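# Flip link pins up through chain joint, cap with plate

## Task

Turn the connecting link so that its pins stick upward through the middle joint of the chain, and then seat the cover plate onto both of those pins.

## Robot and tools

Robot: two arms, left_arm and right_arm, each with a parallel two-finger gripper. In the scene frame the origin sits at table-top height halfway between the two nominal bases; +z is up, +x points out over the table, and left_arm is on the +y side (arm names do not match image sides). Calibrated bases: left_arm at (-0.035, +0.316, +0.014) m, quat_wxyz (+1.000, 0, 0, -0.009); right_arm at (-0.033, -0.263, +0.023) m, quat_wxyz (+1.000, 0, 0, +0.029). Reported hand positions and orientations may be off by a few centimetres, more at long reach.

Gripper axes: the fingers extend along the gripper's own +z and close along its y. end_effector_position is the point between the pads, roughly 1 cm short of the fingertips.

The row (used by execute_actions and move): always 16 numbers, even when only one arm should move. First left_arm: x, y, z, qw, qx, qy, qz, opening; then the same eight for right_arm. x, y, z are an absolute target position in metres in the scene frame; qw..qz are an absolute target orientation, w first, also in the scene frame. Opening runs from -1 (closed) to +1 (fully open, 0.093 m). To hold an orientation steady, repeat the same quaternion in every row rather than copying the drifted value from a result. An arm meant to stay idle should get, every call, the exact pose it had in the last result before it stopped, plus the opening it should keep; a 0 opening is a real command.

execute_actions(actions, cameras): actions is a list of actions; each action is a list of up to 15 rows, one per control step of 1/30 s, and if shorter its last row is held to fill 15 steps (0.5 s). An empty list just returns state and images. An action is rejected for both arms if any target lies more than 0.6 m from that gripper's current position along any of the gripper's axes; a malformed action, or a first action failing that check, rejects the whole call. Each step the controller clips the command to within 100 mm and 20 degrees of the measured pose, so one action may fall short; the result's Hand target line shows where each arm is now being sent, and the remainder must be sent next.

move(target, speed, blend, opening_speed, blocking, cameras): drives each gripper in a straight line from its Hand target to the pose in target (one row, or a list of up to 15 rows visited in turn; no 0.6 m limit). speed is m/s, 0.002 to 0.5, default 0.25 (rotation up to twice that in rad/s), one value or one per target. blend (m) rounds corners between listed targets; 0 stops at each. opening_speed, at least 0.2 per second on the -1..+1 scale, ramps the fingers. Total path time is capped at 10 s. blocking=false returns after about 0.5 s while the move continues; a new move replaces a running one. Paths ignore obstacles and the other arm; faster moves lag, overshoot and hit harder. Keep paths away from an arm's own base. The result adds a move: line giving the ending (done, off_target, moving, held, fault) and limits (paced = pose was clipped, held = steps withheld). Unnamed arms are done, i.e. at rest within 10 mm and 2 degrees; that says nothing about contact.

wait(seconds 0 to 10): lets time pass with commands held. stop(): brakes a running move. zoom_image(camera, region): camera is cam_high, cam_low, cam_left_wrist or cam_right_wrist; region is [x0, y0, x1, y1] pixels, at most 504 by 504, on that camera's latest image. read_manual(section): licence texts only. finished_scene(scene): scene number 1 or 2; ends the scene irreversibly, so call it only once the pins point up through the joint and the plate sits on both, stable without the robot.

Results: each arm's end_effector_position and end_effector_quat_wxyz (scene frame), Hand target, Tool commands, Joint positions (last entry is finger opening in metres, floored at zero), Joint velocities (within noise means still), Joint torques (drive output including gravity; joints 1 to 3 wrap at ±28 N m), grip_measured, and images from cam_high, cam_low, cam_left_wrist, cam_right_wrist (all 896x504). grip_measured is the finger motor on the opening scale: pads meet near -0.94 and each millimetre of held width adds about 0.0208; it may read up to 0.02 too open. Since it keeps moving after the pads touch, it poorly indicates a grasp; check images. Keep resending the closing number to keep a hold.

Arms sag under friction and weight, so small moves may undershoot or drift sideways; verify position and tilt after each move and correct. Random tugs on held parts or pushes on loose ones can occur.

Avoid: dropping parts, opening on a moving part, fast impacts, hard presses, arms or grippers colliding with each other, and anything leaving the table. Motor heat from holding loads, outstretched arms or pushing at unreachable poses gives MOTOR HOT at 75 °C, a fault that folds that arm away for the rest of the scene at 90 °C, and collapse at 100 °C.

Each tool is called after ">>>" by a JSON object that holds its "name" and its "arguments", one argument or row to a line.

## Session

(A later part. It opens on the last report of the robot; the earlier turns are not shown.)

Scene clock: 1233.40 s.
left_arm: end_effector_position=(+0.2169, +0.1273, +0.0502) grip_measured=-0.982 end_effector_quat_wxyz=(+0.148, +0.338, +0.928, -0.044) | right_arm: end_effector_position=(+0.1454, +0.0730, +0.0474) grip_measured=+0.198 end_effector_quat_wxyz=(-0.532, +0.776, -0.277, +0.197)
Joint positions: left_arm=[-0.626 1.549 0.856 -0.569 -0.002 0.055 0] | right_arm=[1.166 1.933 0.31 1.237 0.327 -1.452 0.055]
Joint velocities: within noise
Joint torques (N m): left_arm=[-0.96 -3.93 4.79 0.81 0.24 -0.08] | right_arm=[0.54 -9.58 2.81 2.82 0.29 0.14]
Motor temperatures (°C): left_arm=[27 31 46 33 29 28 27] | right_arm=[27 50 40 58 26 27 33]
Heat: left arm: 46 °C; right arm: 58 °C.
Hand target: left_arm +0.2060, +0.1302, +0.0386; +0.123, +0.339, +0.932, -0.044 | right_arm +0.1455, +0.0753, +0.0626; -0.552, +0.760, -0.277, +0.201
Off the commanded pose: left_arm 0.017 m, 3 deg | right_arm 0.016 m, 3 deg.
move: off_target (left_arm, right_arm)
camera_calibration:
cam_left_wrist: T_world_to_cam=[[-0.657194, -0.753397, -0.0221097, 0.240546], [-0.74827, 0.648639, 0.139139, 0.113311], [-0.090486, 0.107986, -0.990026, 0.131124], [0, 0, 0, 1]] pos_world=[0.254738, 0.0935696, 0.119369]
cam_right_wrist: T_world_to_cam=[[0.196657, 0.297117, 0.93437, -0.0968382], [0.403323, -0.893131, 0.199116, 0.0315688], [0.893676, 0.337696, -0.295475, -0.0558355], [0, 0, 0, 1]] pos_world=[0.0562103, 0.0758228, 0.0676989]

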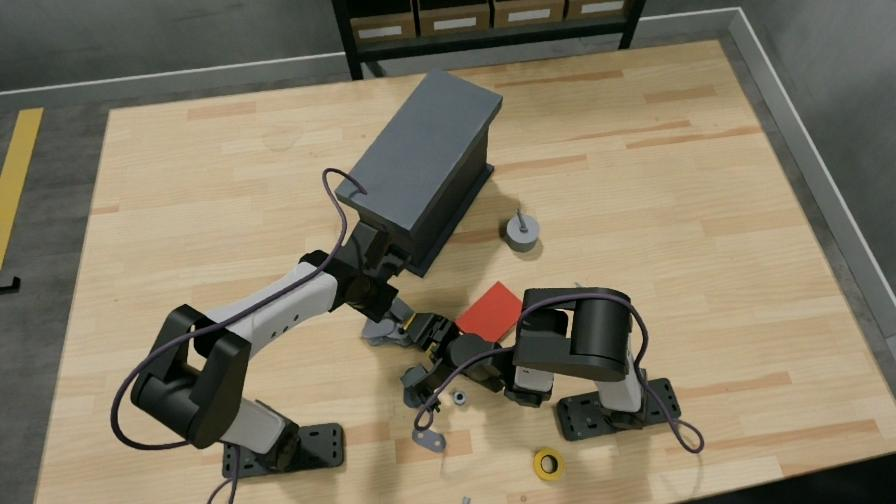

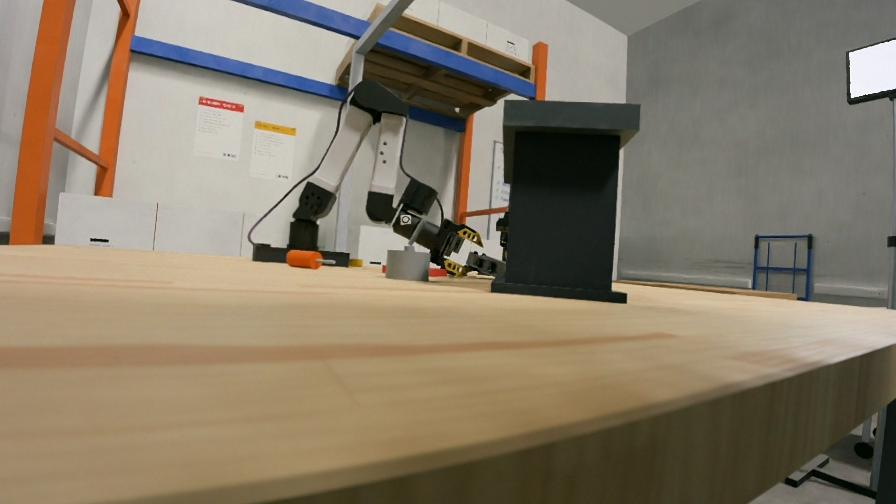

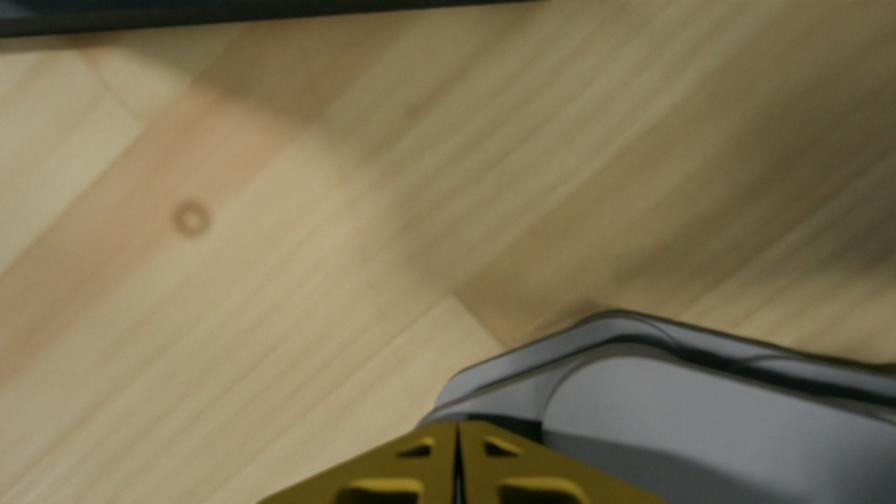

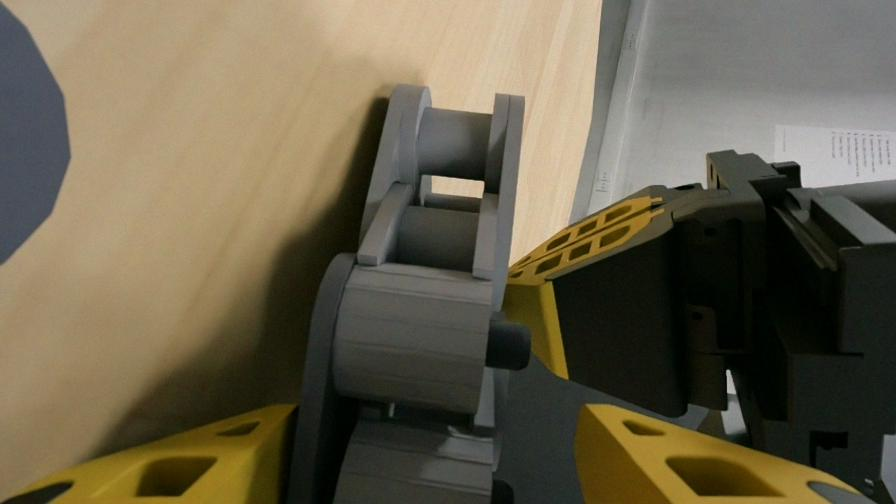

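>>> {"name": "execute_actions", "arguments": {
  "actions": [
    [[0.206,0.130,0.038,0.1226,0.3391,0.9316,-0.0446,-1,0.1459,0.0763,0.0629,0.5322,-0.7744,0.2818,-0.1937,0.24]],
    [[0.206,0.130,0.038,0.1226,0.3391,0.9316,-0.0446,-1,0.1464,0.0773,0.0628,0.5118,-0.7881,0.2868,-0.1863,0.28]],
    [[0.206,0.130,0.038,0.1226,0.3391,0.9316,-0.0446,-1,0.1469,0.0782,0.0626,0.4910,-0.8012,0.2916,-0.1787,0.31]],
    [[0.206,0.130,0.038,0.1226,0.3391,0.9316,-0.0446,-1,0.1474,0.0792,0.0625,0.4698,-0.8138,0.2962,-0.1710,0.35]]
  ]
}}

>>> {"name": "zoom_image", "arguments": {
  "camera": "cam_low",
  "region": [420, 190, 520, 290]
}}

Scene clock: 1270.50 s.
left_arm: end_effector_position=(+0.2172, +0.1268, +0.0497) grip_measured=-0.982 end_effector_quat_wxyz=(+0.148, +0.338, +0.928, -0.045) | right_arm: end_effector_position=(+0.1412, +0.0675, +0.0430) grip_measured=+0.348 end_effector_quat_wxyz=(-0.442, +0.830, -0.293, +0.173)
Joint positions: left_arm=[-0.626 1.55 0.855 -0.565 -0.001 0.055 0] | right_arm=[1.16 1.704 0.404 0.688 0.299 -1.401 0.062]
Joint velocities: within noise
Joint torques (N m): left_arm=[-0.95 -4.04 4.86 0.77 0.24 -0.08] | right_arm=[-0.96 -8.92 7.99 2.38 0.08 0.21]
Motor temperatures (°C): left_arm=[27 31 46 32 29 28 27] | right_arm=[27 48 39 58 26 27 32]
Heat: left arm: 46 °C; right arm: 58 °C.
Hand target: left_arm +0.2059, +0.1302, +0.0385; +0.123, +0.339, +0.932, -0.044 | right_arm +0.1473, +0.0785, +0.0627; -0.470, +0.814, -0.296, +0.171
Off the commanded pose: left_arm 0.017 m, 3 deg | right_arm 0.024 m, 4 deg.
camera_calibration:
cam_left_wrist: T_world_to_cam=[[-0.657173, -0.753447, -0.0210189, 0.240325], [-0.748348, 0.648889, 0.137547, 0.11391], [-0.0899958, 0.106122, -0.990272, 0.130856], [0, 0, 0, 1]] pos_world=[0.254956, 0.0932702, 0.118967]
cam_right_wrist: T_world_to_cam=[[0.309665, 0.453862, 0.835534, -0.112532], [0.430325, -0.850481, 0.302494, 0.0181019], [0.847896, 0.26588, -0.458672, -0.0331629], [0, 0, 0, 1]] pos_world=[0.0551763, 0.0752868, 0.073338]

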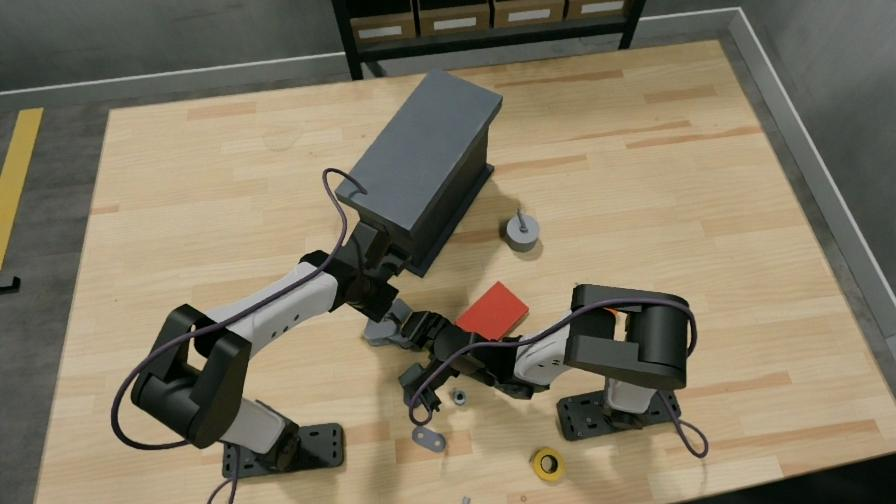

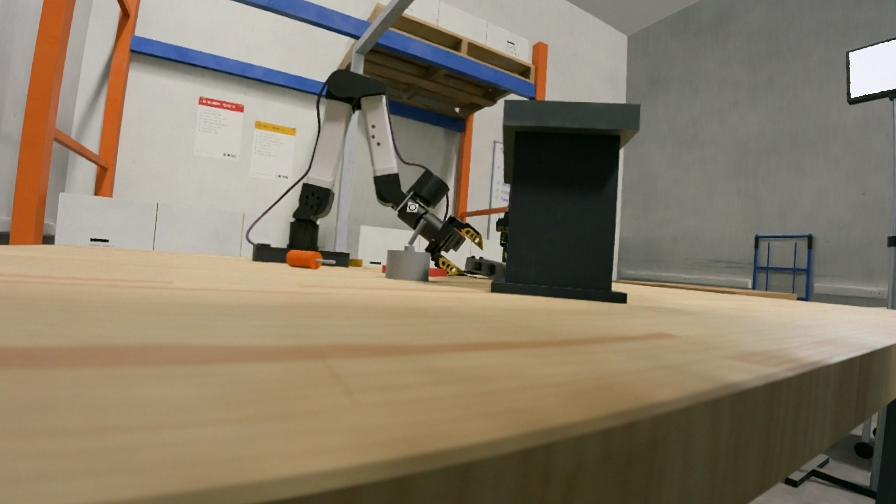

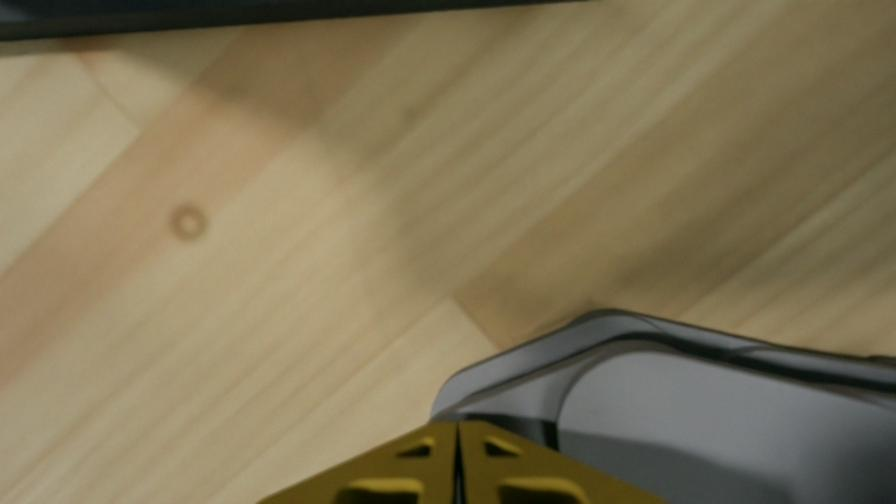

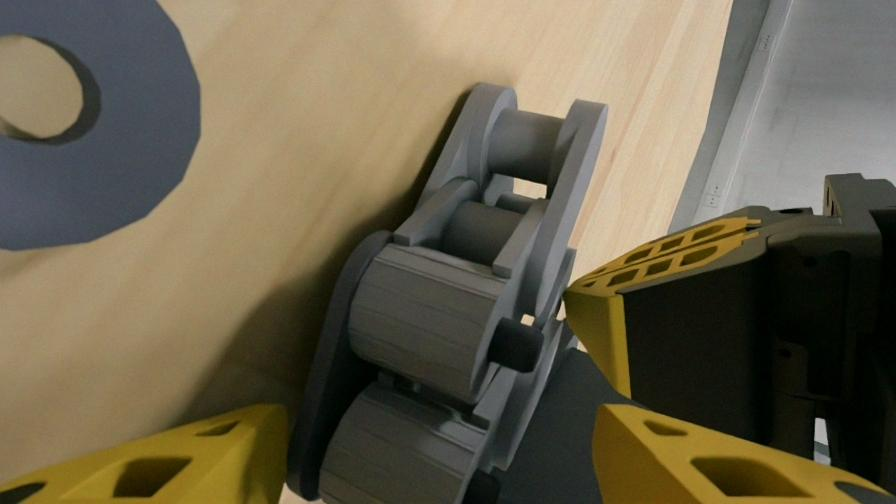

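Scaled by 5.040 from the camera's 896x504 image, which has a finer 1280x720 frame.

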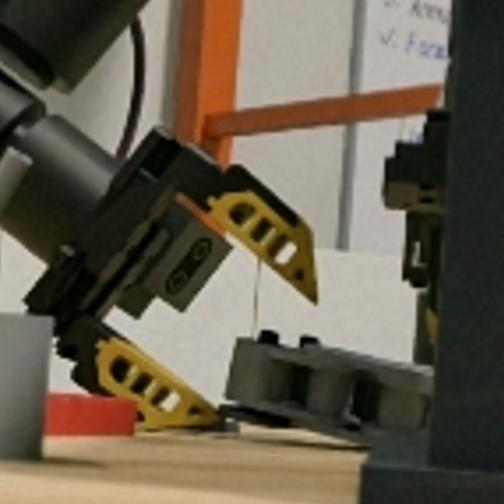

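>>> {"name": "execute_actions", "arguments": {
  "actions": []
}}

Scene clock: 1296.97 s.
left_arm: end_effector_position=(+0.2172, +0.1268, +0.0497) grip_measured=-0.982 end_effector_quat_wxyz=(+0.148, +0.338, +0.928, -0.045) | right_arm: end_effector_position=(+0.1411, +0.0676, +0.0430) grip_measured=+0.348 end_effector_quat_wxyz=(-0.442, +0.830, -0.293, +0.173)
Joint positions: left_arm=[-0.626 1.55 0.855 -0.565 -0.001 0.055 0] | right_arm=[1.16 1.704 0.404 0.687 0.298 -1.401 0.062]
Joint velocities: within noise
Joint torques (N m): left_arm=[-0.95 -4.05 4.85 0.78 0.23 -0.05] | right_arm=[-1.07 -8.96 8.02 2.43 0.1 0.24]
Motor temperatures (°C): left_arm=[27 31 44 31 29 28 27] | right_arm=[27 47 42 56 26 27 31]
Heat: left arm: 44 °C; right arm: 56 °C.
Hand target: left_arm +0.2059, +0.1302, +0.0385; +0.123, +0.339, +0.932, -0.044 | right_arm +0.1472, +0.0786, +0.0627; -0.470, +0.814, -0.296, +0.171
Tool commands: left_gripper/opening=-1.0 right_gripper/opening=+0.35
Off the commanded pose: left_arm 0.017 m, 3 deg | right_arm 0.024 m, 4 deg.
camera_calibration:
cam_left_wrist: T_world_to_cam=[[-0.657173, -0.753447, -0.0210189, 0.240325], [-0.748348, 0.648889, 0.137547, 0.11391], [-0.0899958, 0.106122, -0.990272, 0.130856], [0, 0, 0, 1]] pos_world=[0.254956, 0.0932702, 0.118967]
cam_right_wrist: T_world_to_cam=[[0.310132, 0.453989, 0.835292, -0.112574], [0.430915, -0.850303, 0.302155, 0.0181625], [0.847426, 0.266232, -0.459336, -0.0330617], [0, 0, 0, 1]] pos_world=[0.0551035, 0.0753529, 0.0733575]

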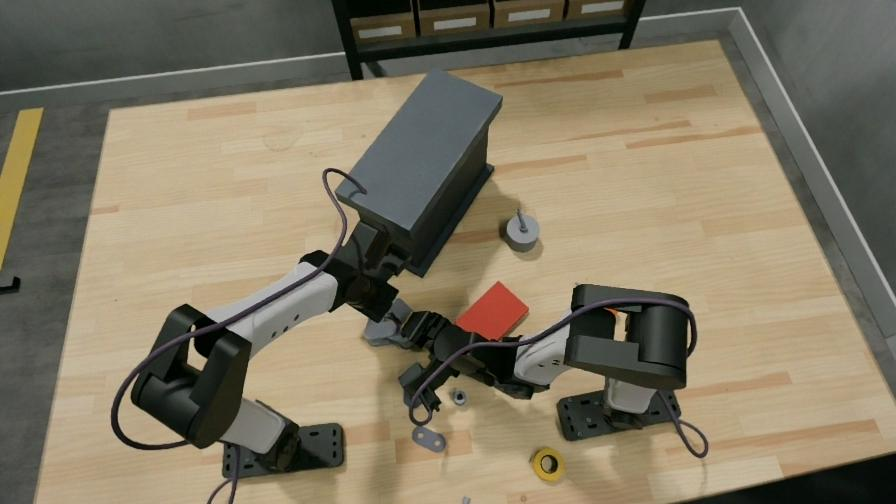

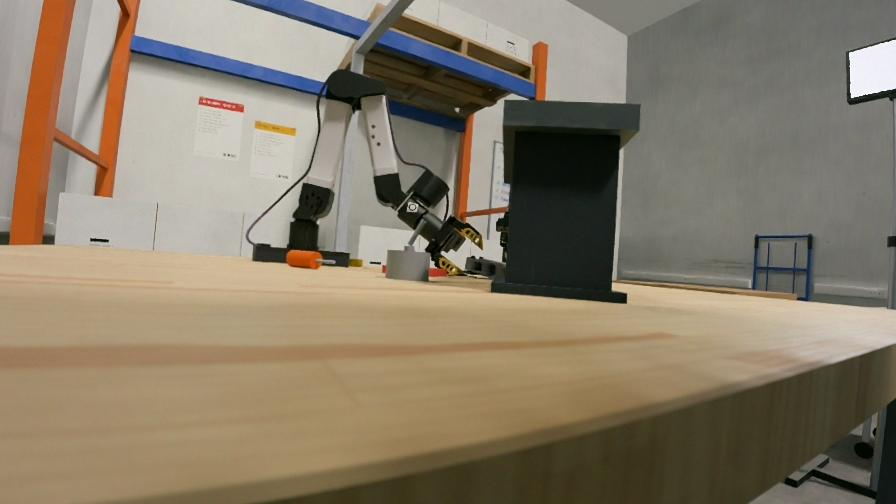

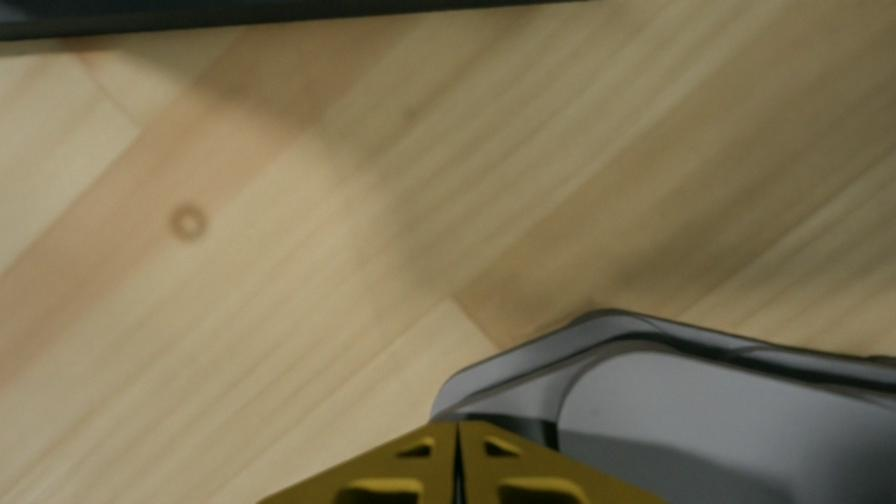

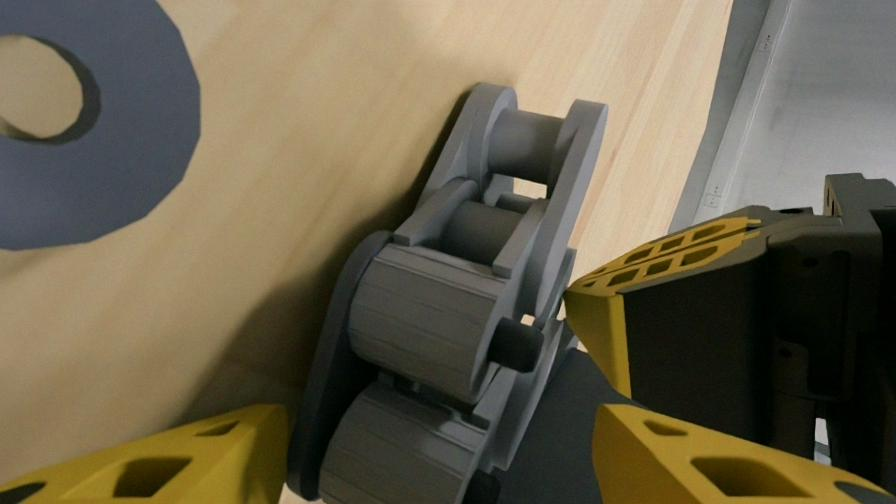

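>>> {"name": "move", "arguments": {
  "target": [0.206,0.130,0.038,0.1226,0.3391,0.9316,-0.0446,-1,0.1377,0.0676,0.060,0.4698,-0.8138,0.2962,-0.1710,0.35],
  "speed": 0.04
}}

>>> {"name": "zoom_image", "arguments": {
  "camera": "cam_low",
  "region": [420, 190, 520, 290]
}}

Scene clock: 1304.93 s.
left_arm: end_effector_position=(+0.2181, +0.1258, +0.0501) grip_measured=-0.982 end_effector_quat_wxyz=(+0.151, +0.338, +0.928, -0.046) | right_arm: end_effector_position=(+0.1393, +0.0691, +0.0557) grip_measured=+0.348 end_effector_quat_wxyz=(-0.464, +0.818, -0.294, +0.169)
Joint positions: left_arm=[-0.626 1.55 0.855 -0.559 0.001 0.054 0] | right_arm=[1.166 1.666 0.386 0.715 0.298 -1.391 0.062]
Joint velocities: within noise
Joint torques (N m): left_arm=[-0.99 -4.07 4.93 0.73 0.22 -0.08] | right_arm=[0.57 -8.05 4.41 2.33 0.27 0.24]
Motor temperatures (°C): left_arm=[27 31 44 31 29 28 27] | right_arm=[27 47 42 56 26 27 31]
Heat: left arm: 44 °C; right arm: 56 °C.
Hand target: left_arm +0.2060, +0.1302, +0.0385; +0.123, +0.339, +0.932, -0.044 | right_arm +0.1377, +0.0677, +0.0598; -0.470, +0.814, -0.296, +0.171
Off the commanded pose: left_arm 0.018 m, 3 deg | right_arm 0.005 m, 1 deg.
move: off_target (left_arm)
camera_calibration:
cam_left_wrist: T_world_to_cam=[[-0.657274, -0.753399, -0.0195122, 0.240051], [-0.748661, 0.649728, 0.131757, 0.11543], [-0.0865876, 0.101208, -0.99109, 0.131385], [0, 0, 0, 1]] pos_world=[0.255573, 0.0925585, 0.11969]
cam_right_wrist: T_world_to_cam=[[0.300967, 0.412707, 0.859704, -0.120523], [0.428778, -0.863802, 0.264567, 0.0196868], [0.851803, 0.288996, -0.436936, -0.0295246], [0, 0, 0, 1]] pos_world=[0.0529814, 0.0752787, 0.0855053]

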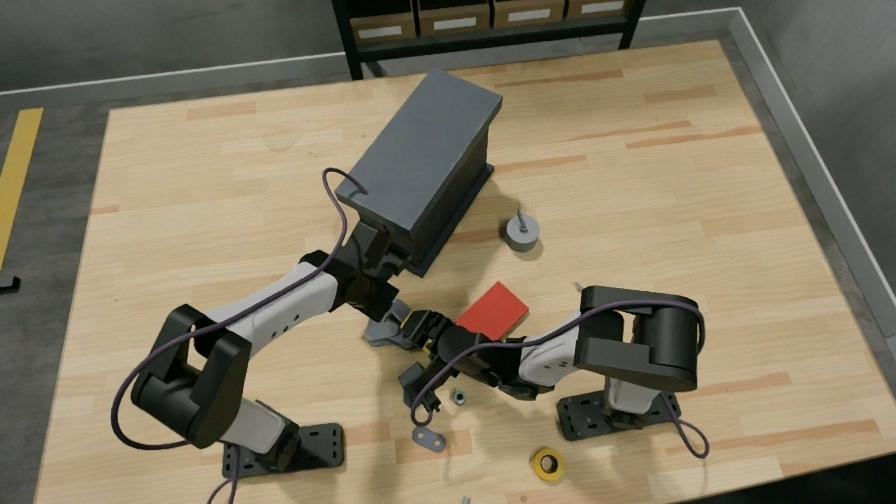

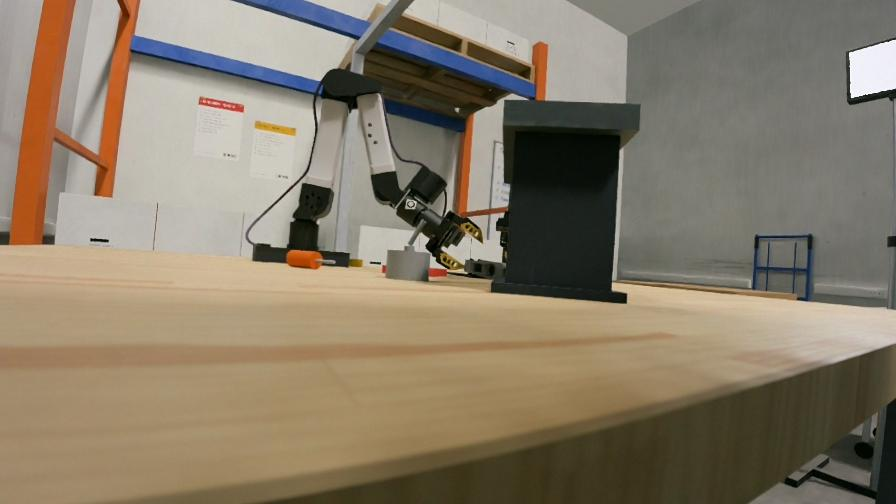

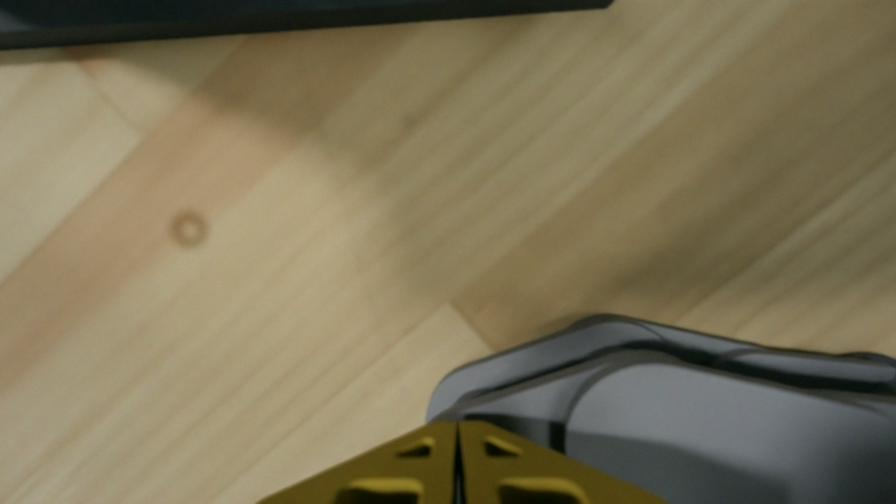

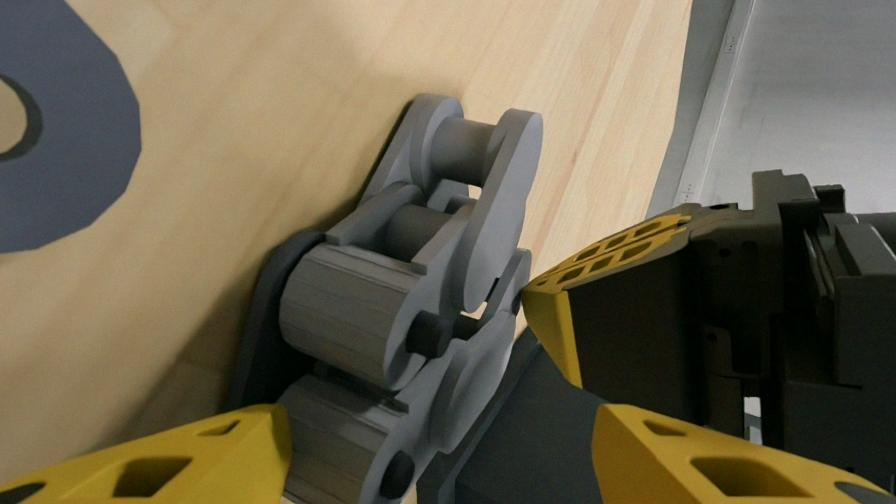

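Scaled by 5.040 from the camera's 896x504 image, which has a finer 1280x720 frame.

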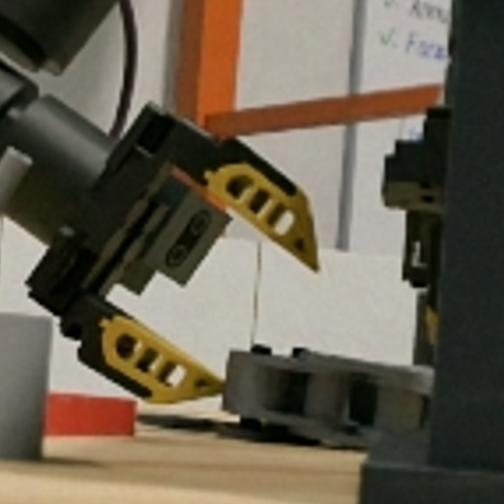

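>>> {"name": "move", "arguments": {
  "target": [
    [0.206,0.130,0.038,0.1226,0.3391,0.9316,-0.0446,-1,0.1277,0.0556,0.063,0.4698,-0.8138,0.2962,-0.1710,0.35],
    [0.206,0.130,0.038,0.1226,0.3391,0.9316,-0.0446,-1,0.110,0.025,0.11,0.4698,-0.8138,0.2962,-0.1710,0.35]
  ],
  "speed": [0.04,0.08]
}}

>>> {"name": "zoom_image", "arguments": {
  "camera": "cam_low",
  "region": [420, 190, 520, 290]
}}

Scene clock: 1317.43 s.
left_arm: end_effector_position=(+0.2181, +0.1258, +0.0501) grip_measured=-0.982 end_effector_quat_wxyz=(+0.151, +0.338, +0.928, -0.046) | right_arm: end_effector_position=(+0.1113, +0.0265, +0.1095) grip_measured=+0.348 end_effector_quat_wxyz=(-0.471, +0.814, -0.295, +0.170)
Joint positions: left_arm=[-0.626 1.55 0.855 -0.559 0.001 0.054 0] | right_arm=[1.231 1.168 0.31 0.297 0.354 -1.355 0.062]
Joint velocities: within noise
Joint torques (N m): left_arm=[-0.95 -4.1 4.9 0.73 0.21 -0.06] | right_arm=[0.68 -4.51 7.5 2.18 0.34 0.24]
Motor temperatures (°C): left_arm=[27 31 44 31 29 28 27] | right_arm=[27 46 41 56 26 27 31]
Heat: left arm: 44 °C; right arm: 56 °C.
Hand target: left_arm +0.2060, +0.1302, +0.0385; +0.123, +0.339, +0.932, -0.044 | right_arm +0.1101, +0.0250, +0.1100; -0.470, +0.814, -0.296, +0.171
Off the commanded pose: left_arm 0.018 m, 3 deg | right_arm 0.002 m, 0 deg.
move: off_target (left_arm)
camera_calibration:
cam_left_wrist: T_world_to_cam=[[-0.657274, -0.753399, -0.0195122, 0.240051], [-0.748661, 0.649728, 0.131757, 0.11543], [-0.0865876, 0.101208, -0.99109, 0.131385], [0, 0, 0, 1]] pos_world=[0.255573, 0.0925585, 0.11969]
cam_right_wrist: T_world_to_cam=[[0.296464, 0.400011, 0.867237, -0.140772], [0.426544, -0.867919, 0.254512, -0.0179525], [0.854499, 0.294462, -0.427929, 0.0286979], [0, 0, 0, 1]] pos_world=[0.0248689, 0.0322785, 0.138932]

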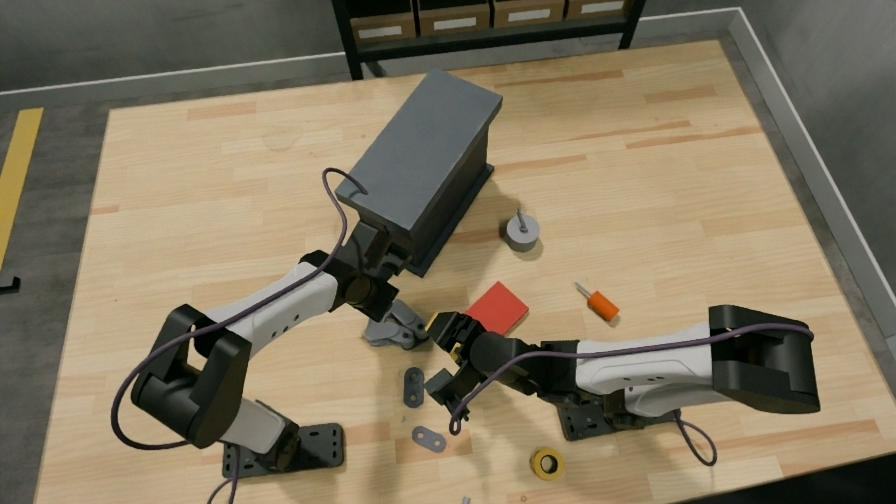

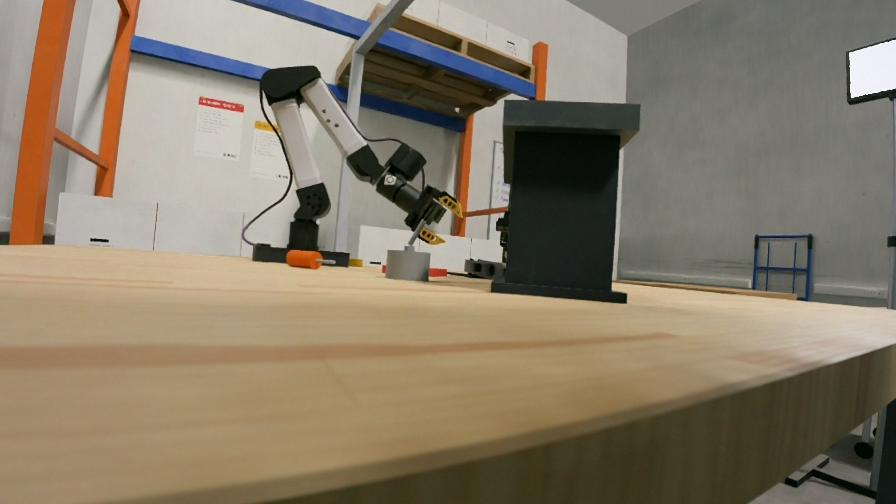

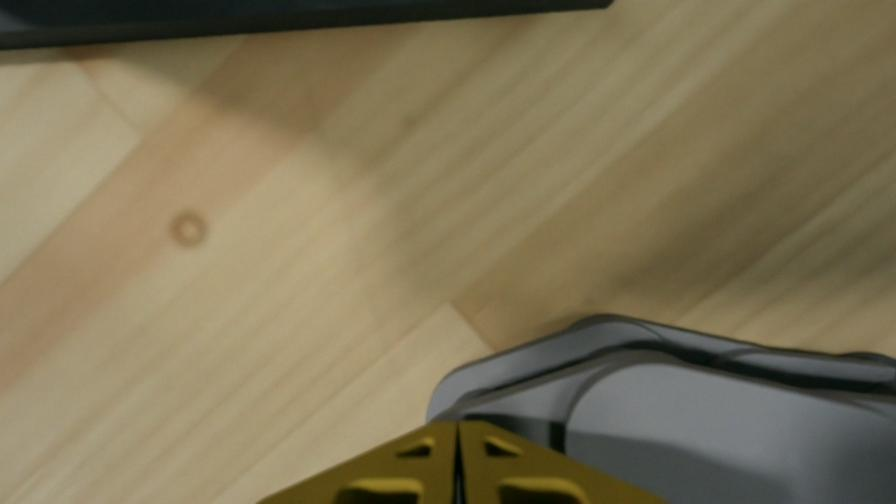

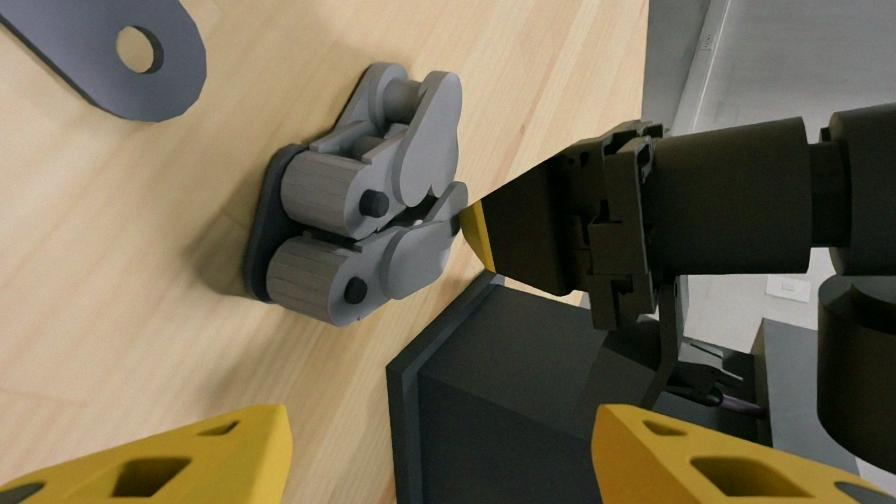

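Scaled by 5.040 from the camera's 896x504 image, which has a finer 1280x720 frame.

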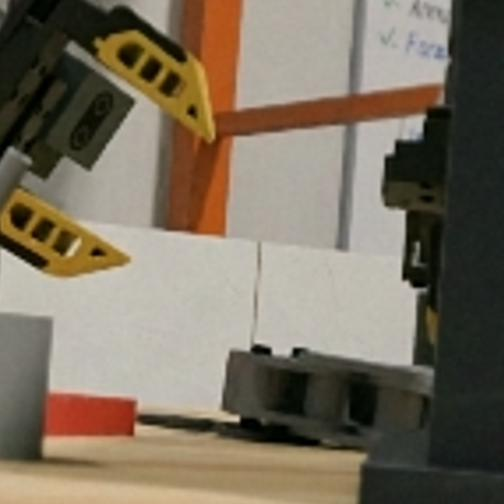

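>>> {"name": "move", "arguments": {
  "target": [
    [0.215,0.128,0.085,0.1226,0.3391,0.9316,-0.0446,-1,0.110,0.025,0.11,0.4698,-0.8138,0.2962,-0.1710,0.35],
    [0.20,0.19,0.20,0.1226,0.3391,0.9316,-0.0446,-1,0.110,0.025,0.11,0.4698,-0.8138,0.2962,-0.1710,0.35]
  ],
  "speed": [0.04,0.15]
}}

>>> {"name": "zoom_image", "arguments": {
  "camera": "cam_low",
  "region": [420, 190, 520, 290]
}}

>>> {"name": "zoom_image", "arguments": {
  "camera": "cam_high",
  "region": [340, 280, 500, 460]
}}

Scene clock: 1332.53 s.
left_arm: end_effector_position=(+0.1989, +0.1915, +0.1912) grip_measured=-0.982 end_effector_quat_wxyz=(+0.112, +0.337, +0.934, -0.037) | right_arm: end_effector_position=(+0.1113, +0.0263, +0.1093) grip_measured=+0.348 end_effector_quat_wxyz=(-0.470, +0.814, -0.295, +0.170)
Joint positions: left_arm=[-0.441 1.343 1.272 -1.267 0.048 0.229 0] | right_arm=[1.231 1.168 0.31 0.296 0.355 -1.355 0.062]
Joint velocities: within noise
Joint torques (N m): left_arm=[0.28 -4.9 8.91 0.68 0.31 0.08] | right_arm=[0.58 -4.48 7.56 2.18 0.28 0.27]
Motor temperatures (°C): left_arm=[27 31 45 31 29 28 27] | right_arm=[27 44 42 55 26 27 31]
Heat: left arm: 45 °C; right arm: 55 °C.
Hand target: left_arm +0.1999, +0.1900, +0.2000; +0.123, +0.339, +0.932, -0.044 | right_arm +0.1101, +0.0250, +0.1100; -0.470, +0.814, -0.296, +0.171
Off the commanded pose: left_arm 0.009 m, 2 deg | right_arm 0.002 m, 0 deg.
move: done
camera_calibration:
cam_left_wrist: T_world_to_cam=[[-0.654598, -0.755929, -0.00853398, 0.277567], [-0.740286, 0.638681, 0.209912, 0.0252655], [-0.153228, 0.143725, -0.977683, 0.265447], [0, 0, 0, 1]] pos_world=[0.241072, 0.155533, 0.256588]
cam_right_wrist: T_world_to_cam=[[0.296996, 0.400677, 0.866748, -0.140546], [0.426195, -0.867897, 0.255171, -0.0180859], [0.854489, 0.293619, -0.428528, 0.0287346], [0, 0, 0, 1]] pos_world=[0.0248964, 0.03218, 0.138747]

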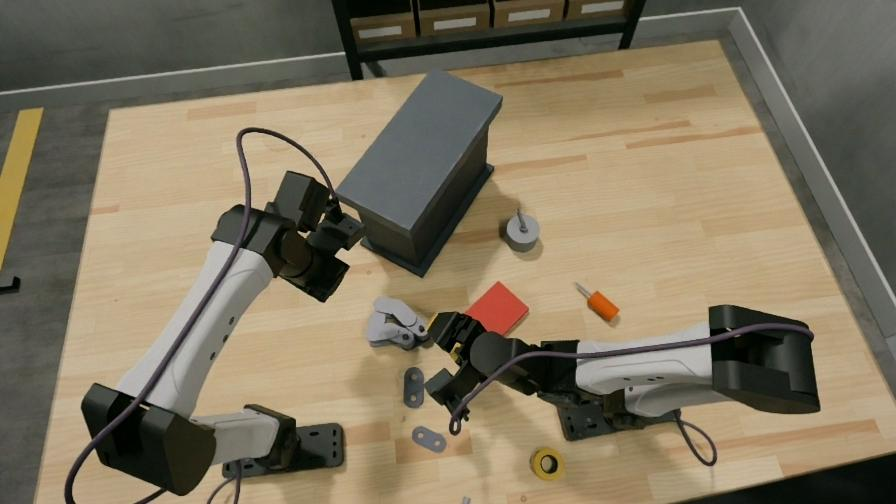

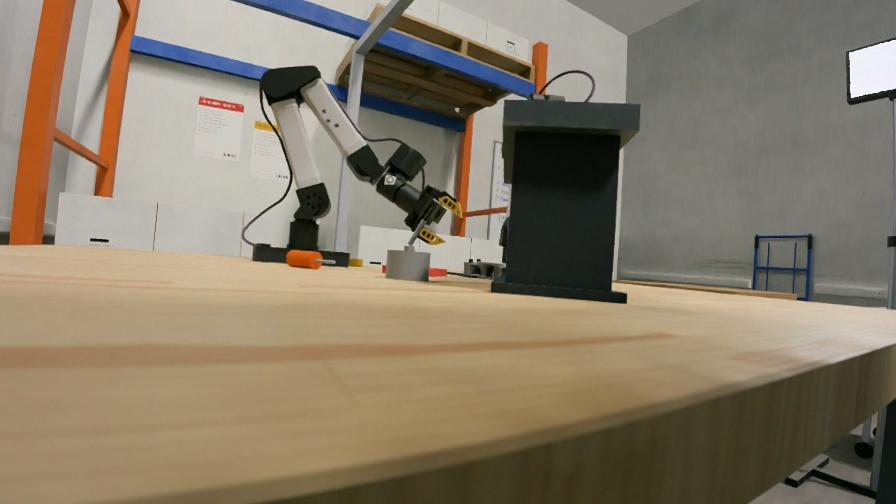

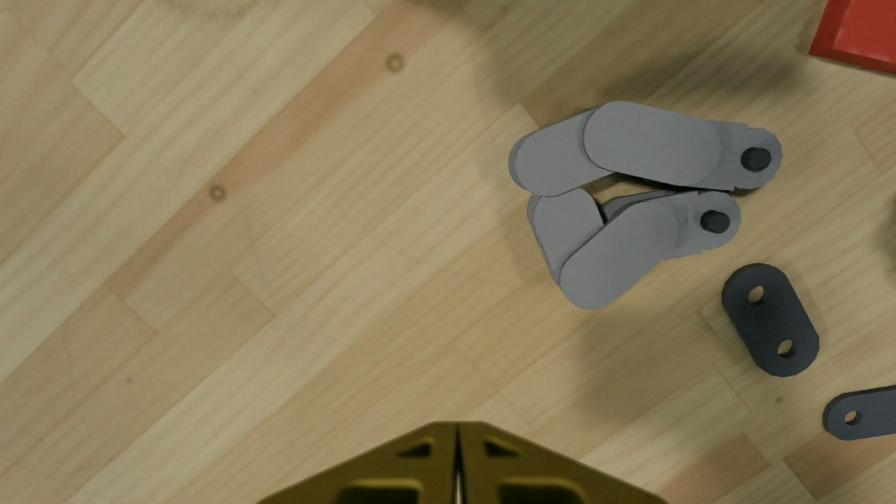

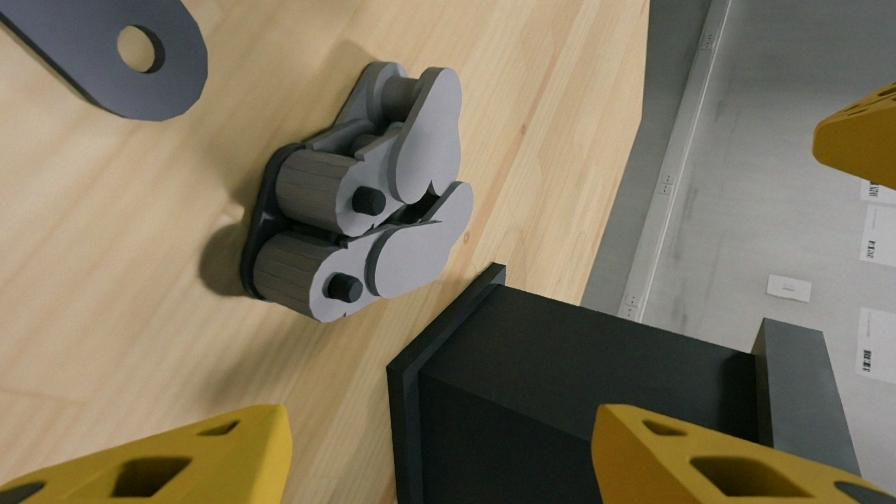

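Scaled by 5.040 from the camera's 896x504 image, which has a finer 1280x720 frame.

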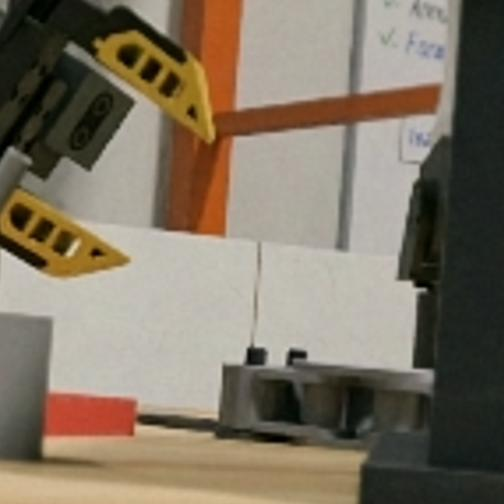

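Scaled by 2.800 from the camera's 896x504 image, which has a finer 1280x720 frame.

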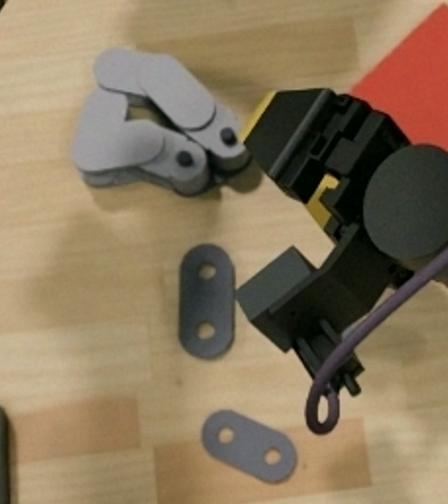

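>>> {"name": "zoom_image", "arguments": {
  "camera": "cam_left_wrist",
  "region": [500, 80, 896, 460]
}}

>>> {"name": "zoom_image", "arguments": {
  "camera": "cam_right_wrist",
  "region": [200, 40, 500, 340]
}}

Scaled by 1.273 from the camera's 896x504 image, which has a finer 1280x720 frame.

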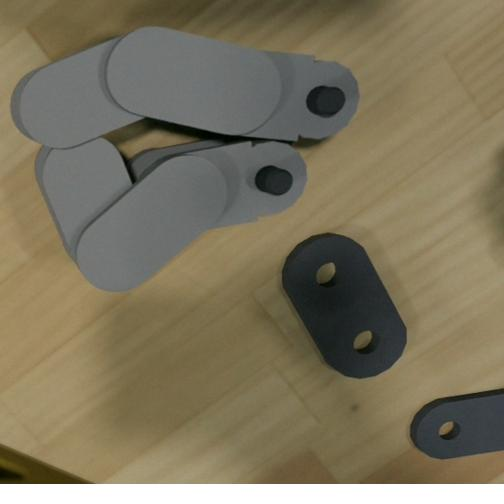

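Scaled by 1.680 from the camera's 896x504 image, which has a finer 1280x720 frame.

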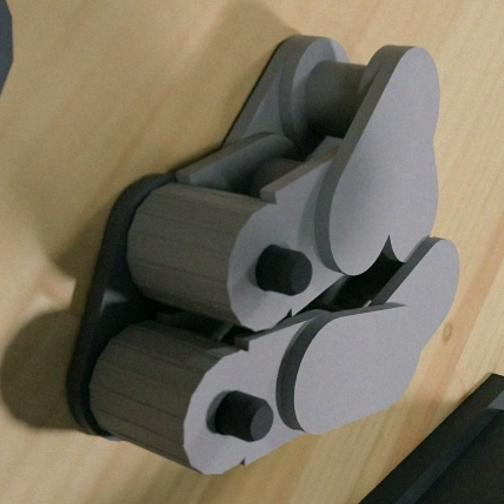

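>>> {"name": "zoom_image", "arguments": {
  "camera": "cam_left_wrist",
  "region": [680, 110, 800, 270]
}}

Scaled by 3.150 from the camera's 896x504 image, which has a finer 1280x720 frame.

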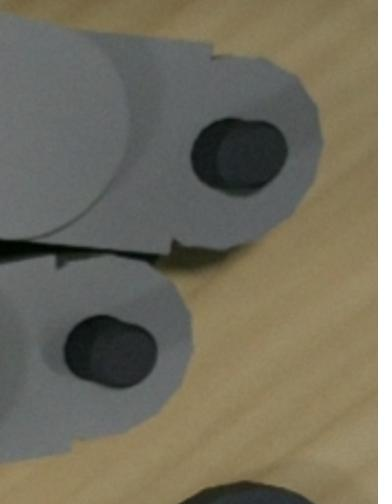

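>>> {"name": "zoom_image", "arguments": {
  "camera": "cam_left_wrist",
  "region": [710, 250, 870, 390]
}}

Scaled by 3.150 from the camera's 896x504 image, which has a finer 1280x720 frame.

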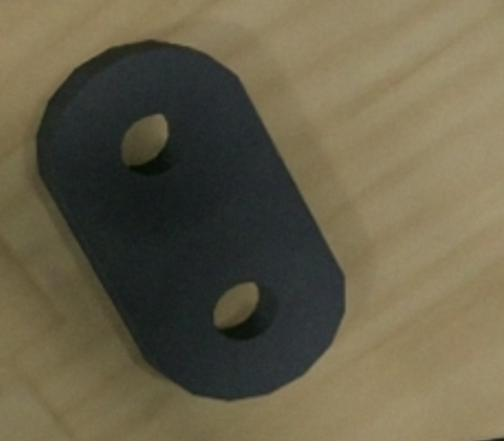

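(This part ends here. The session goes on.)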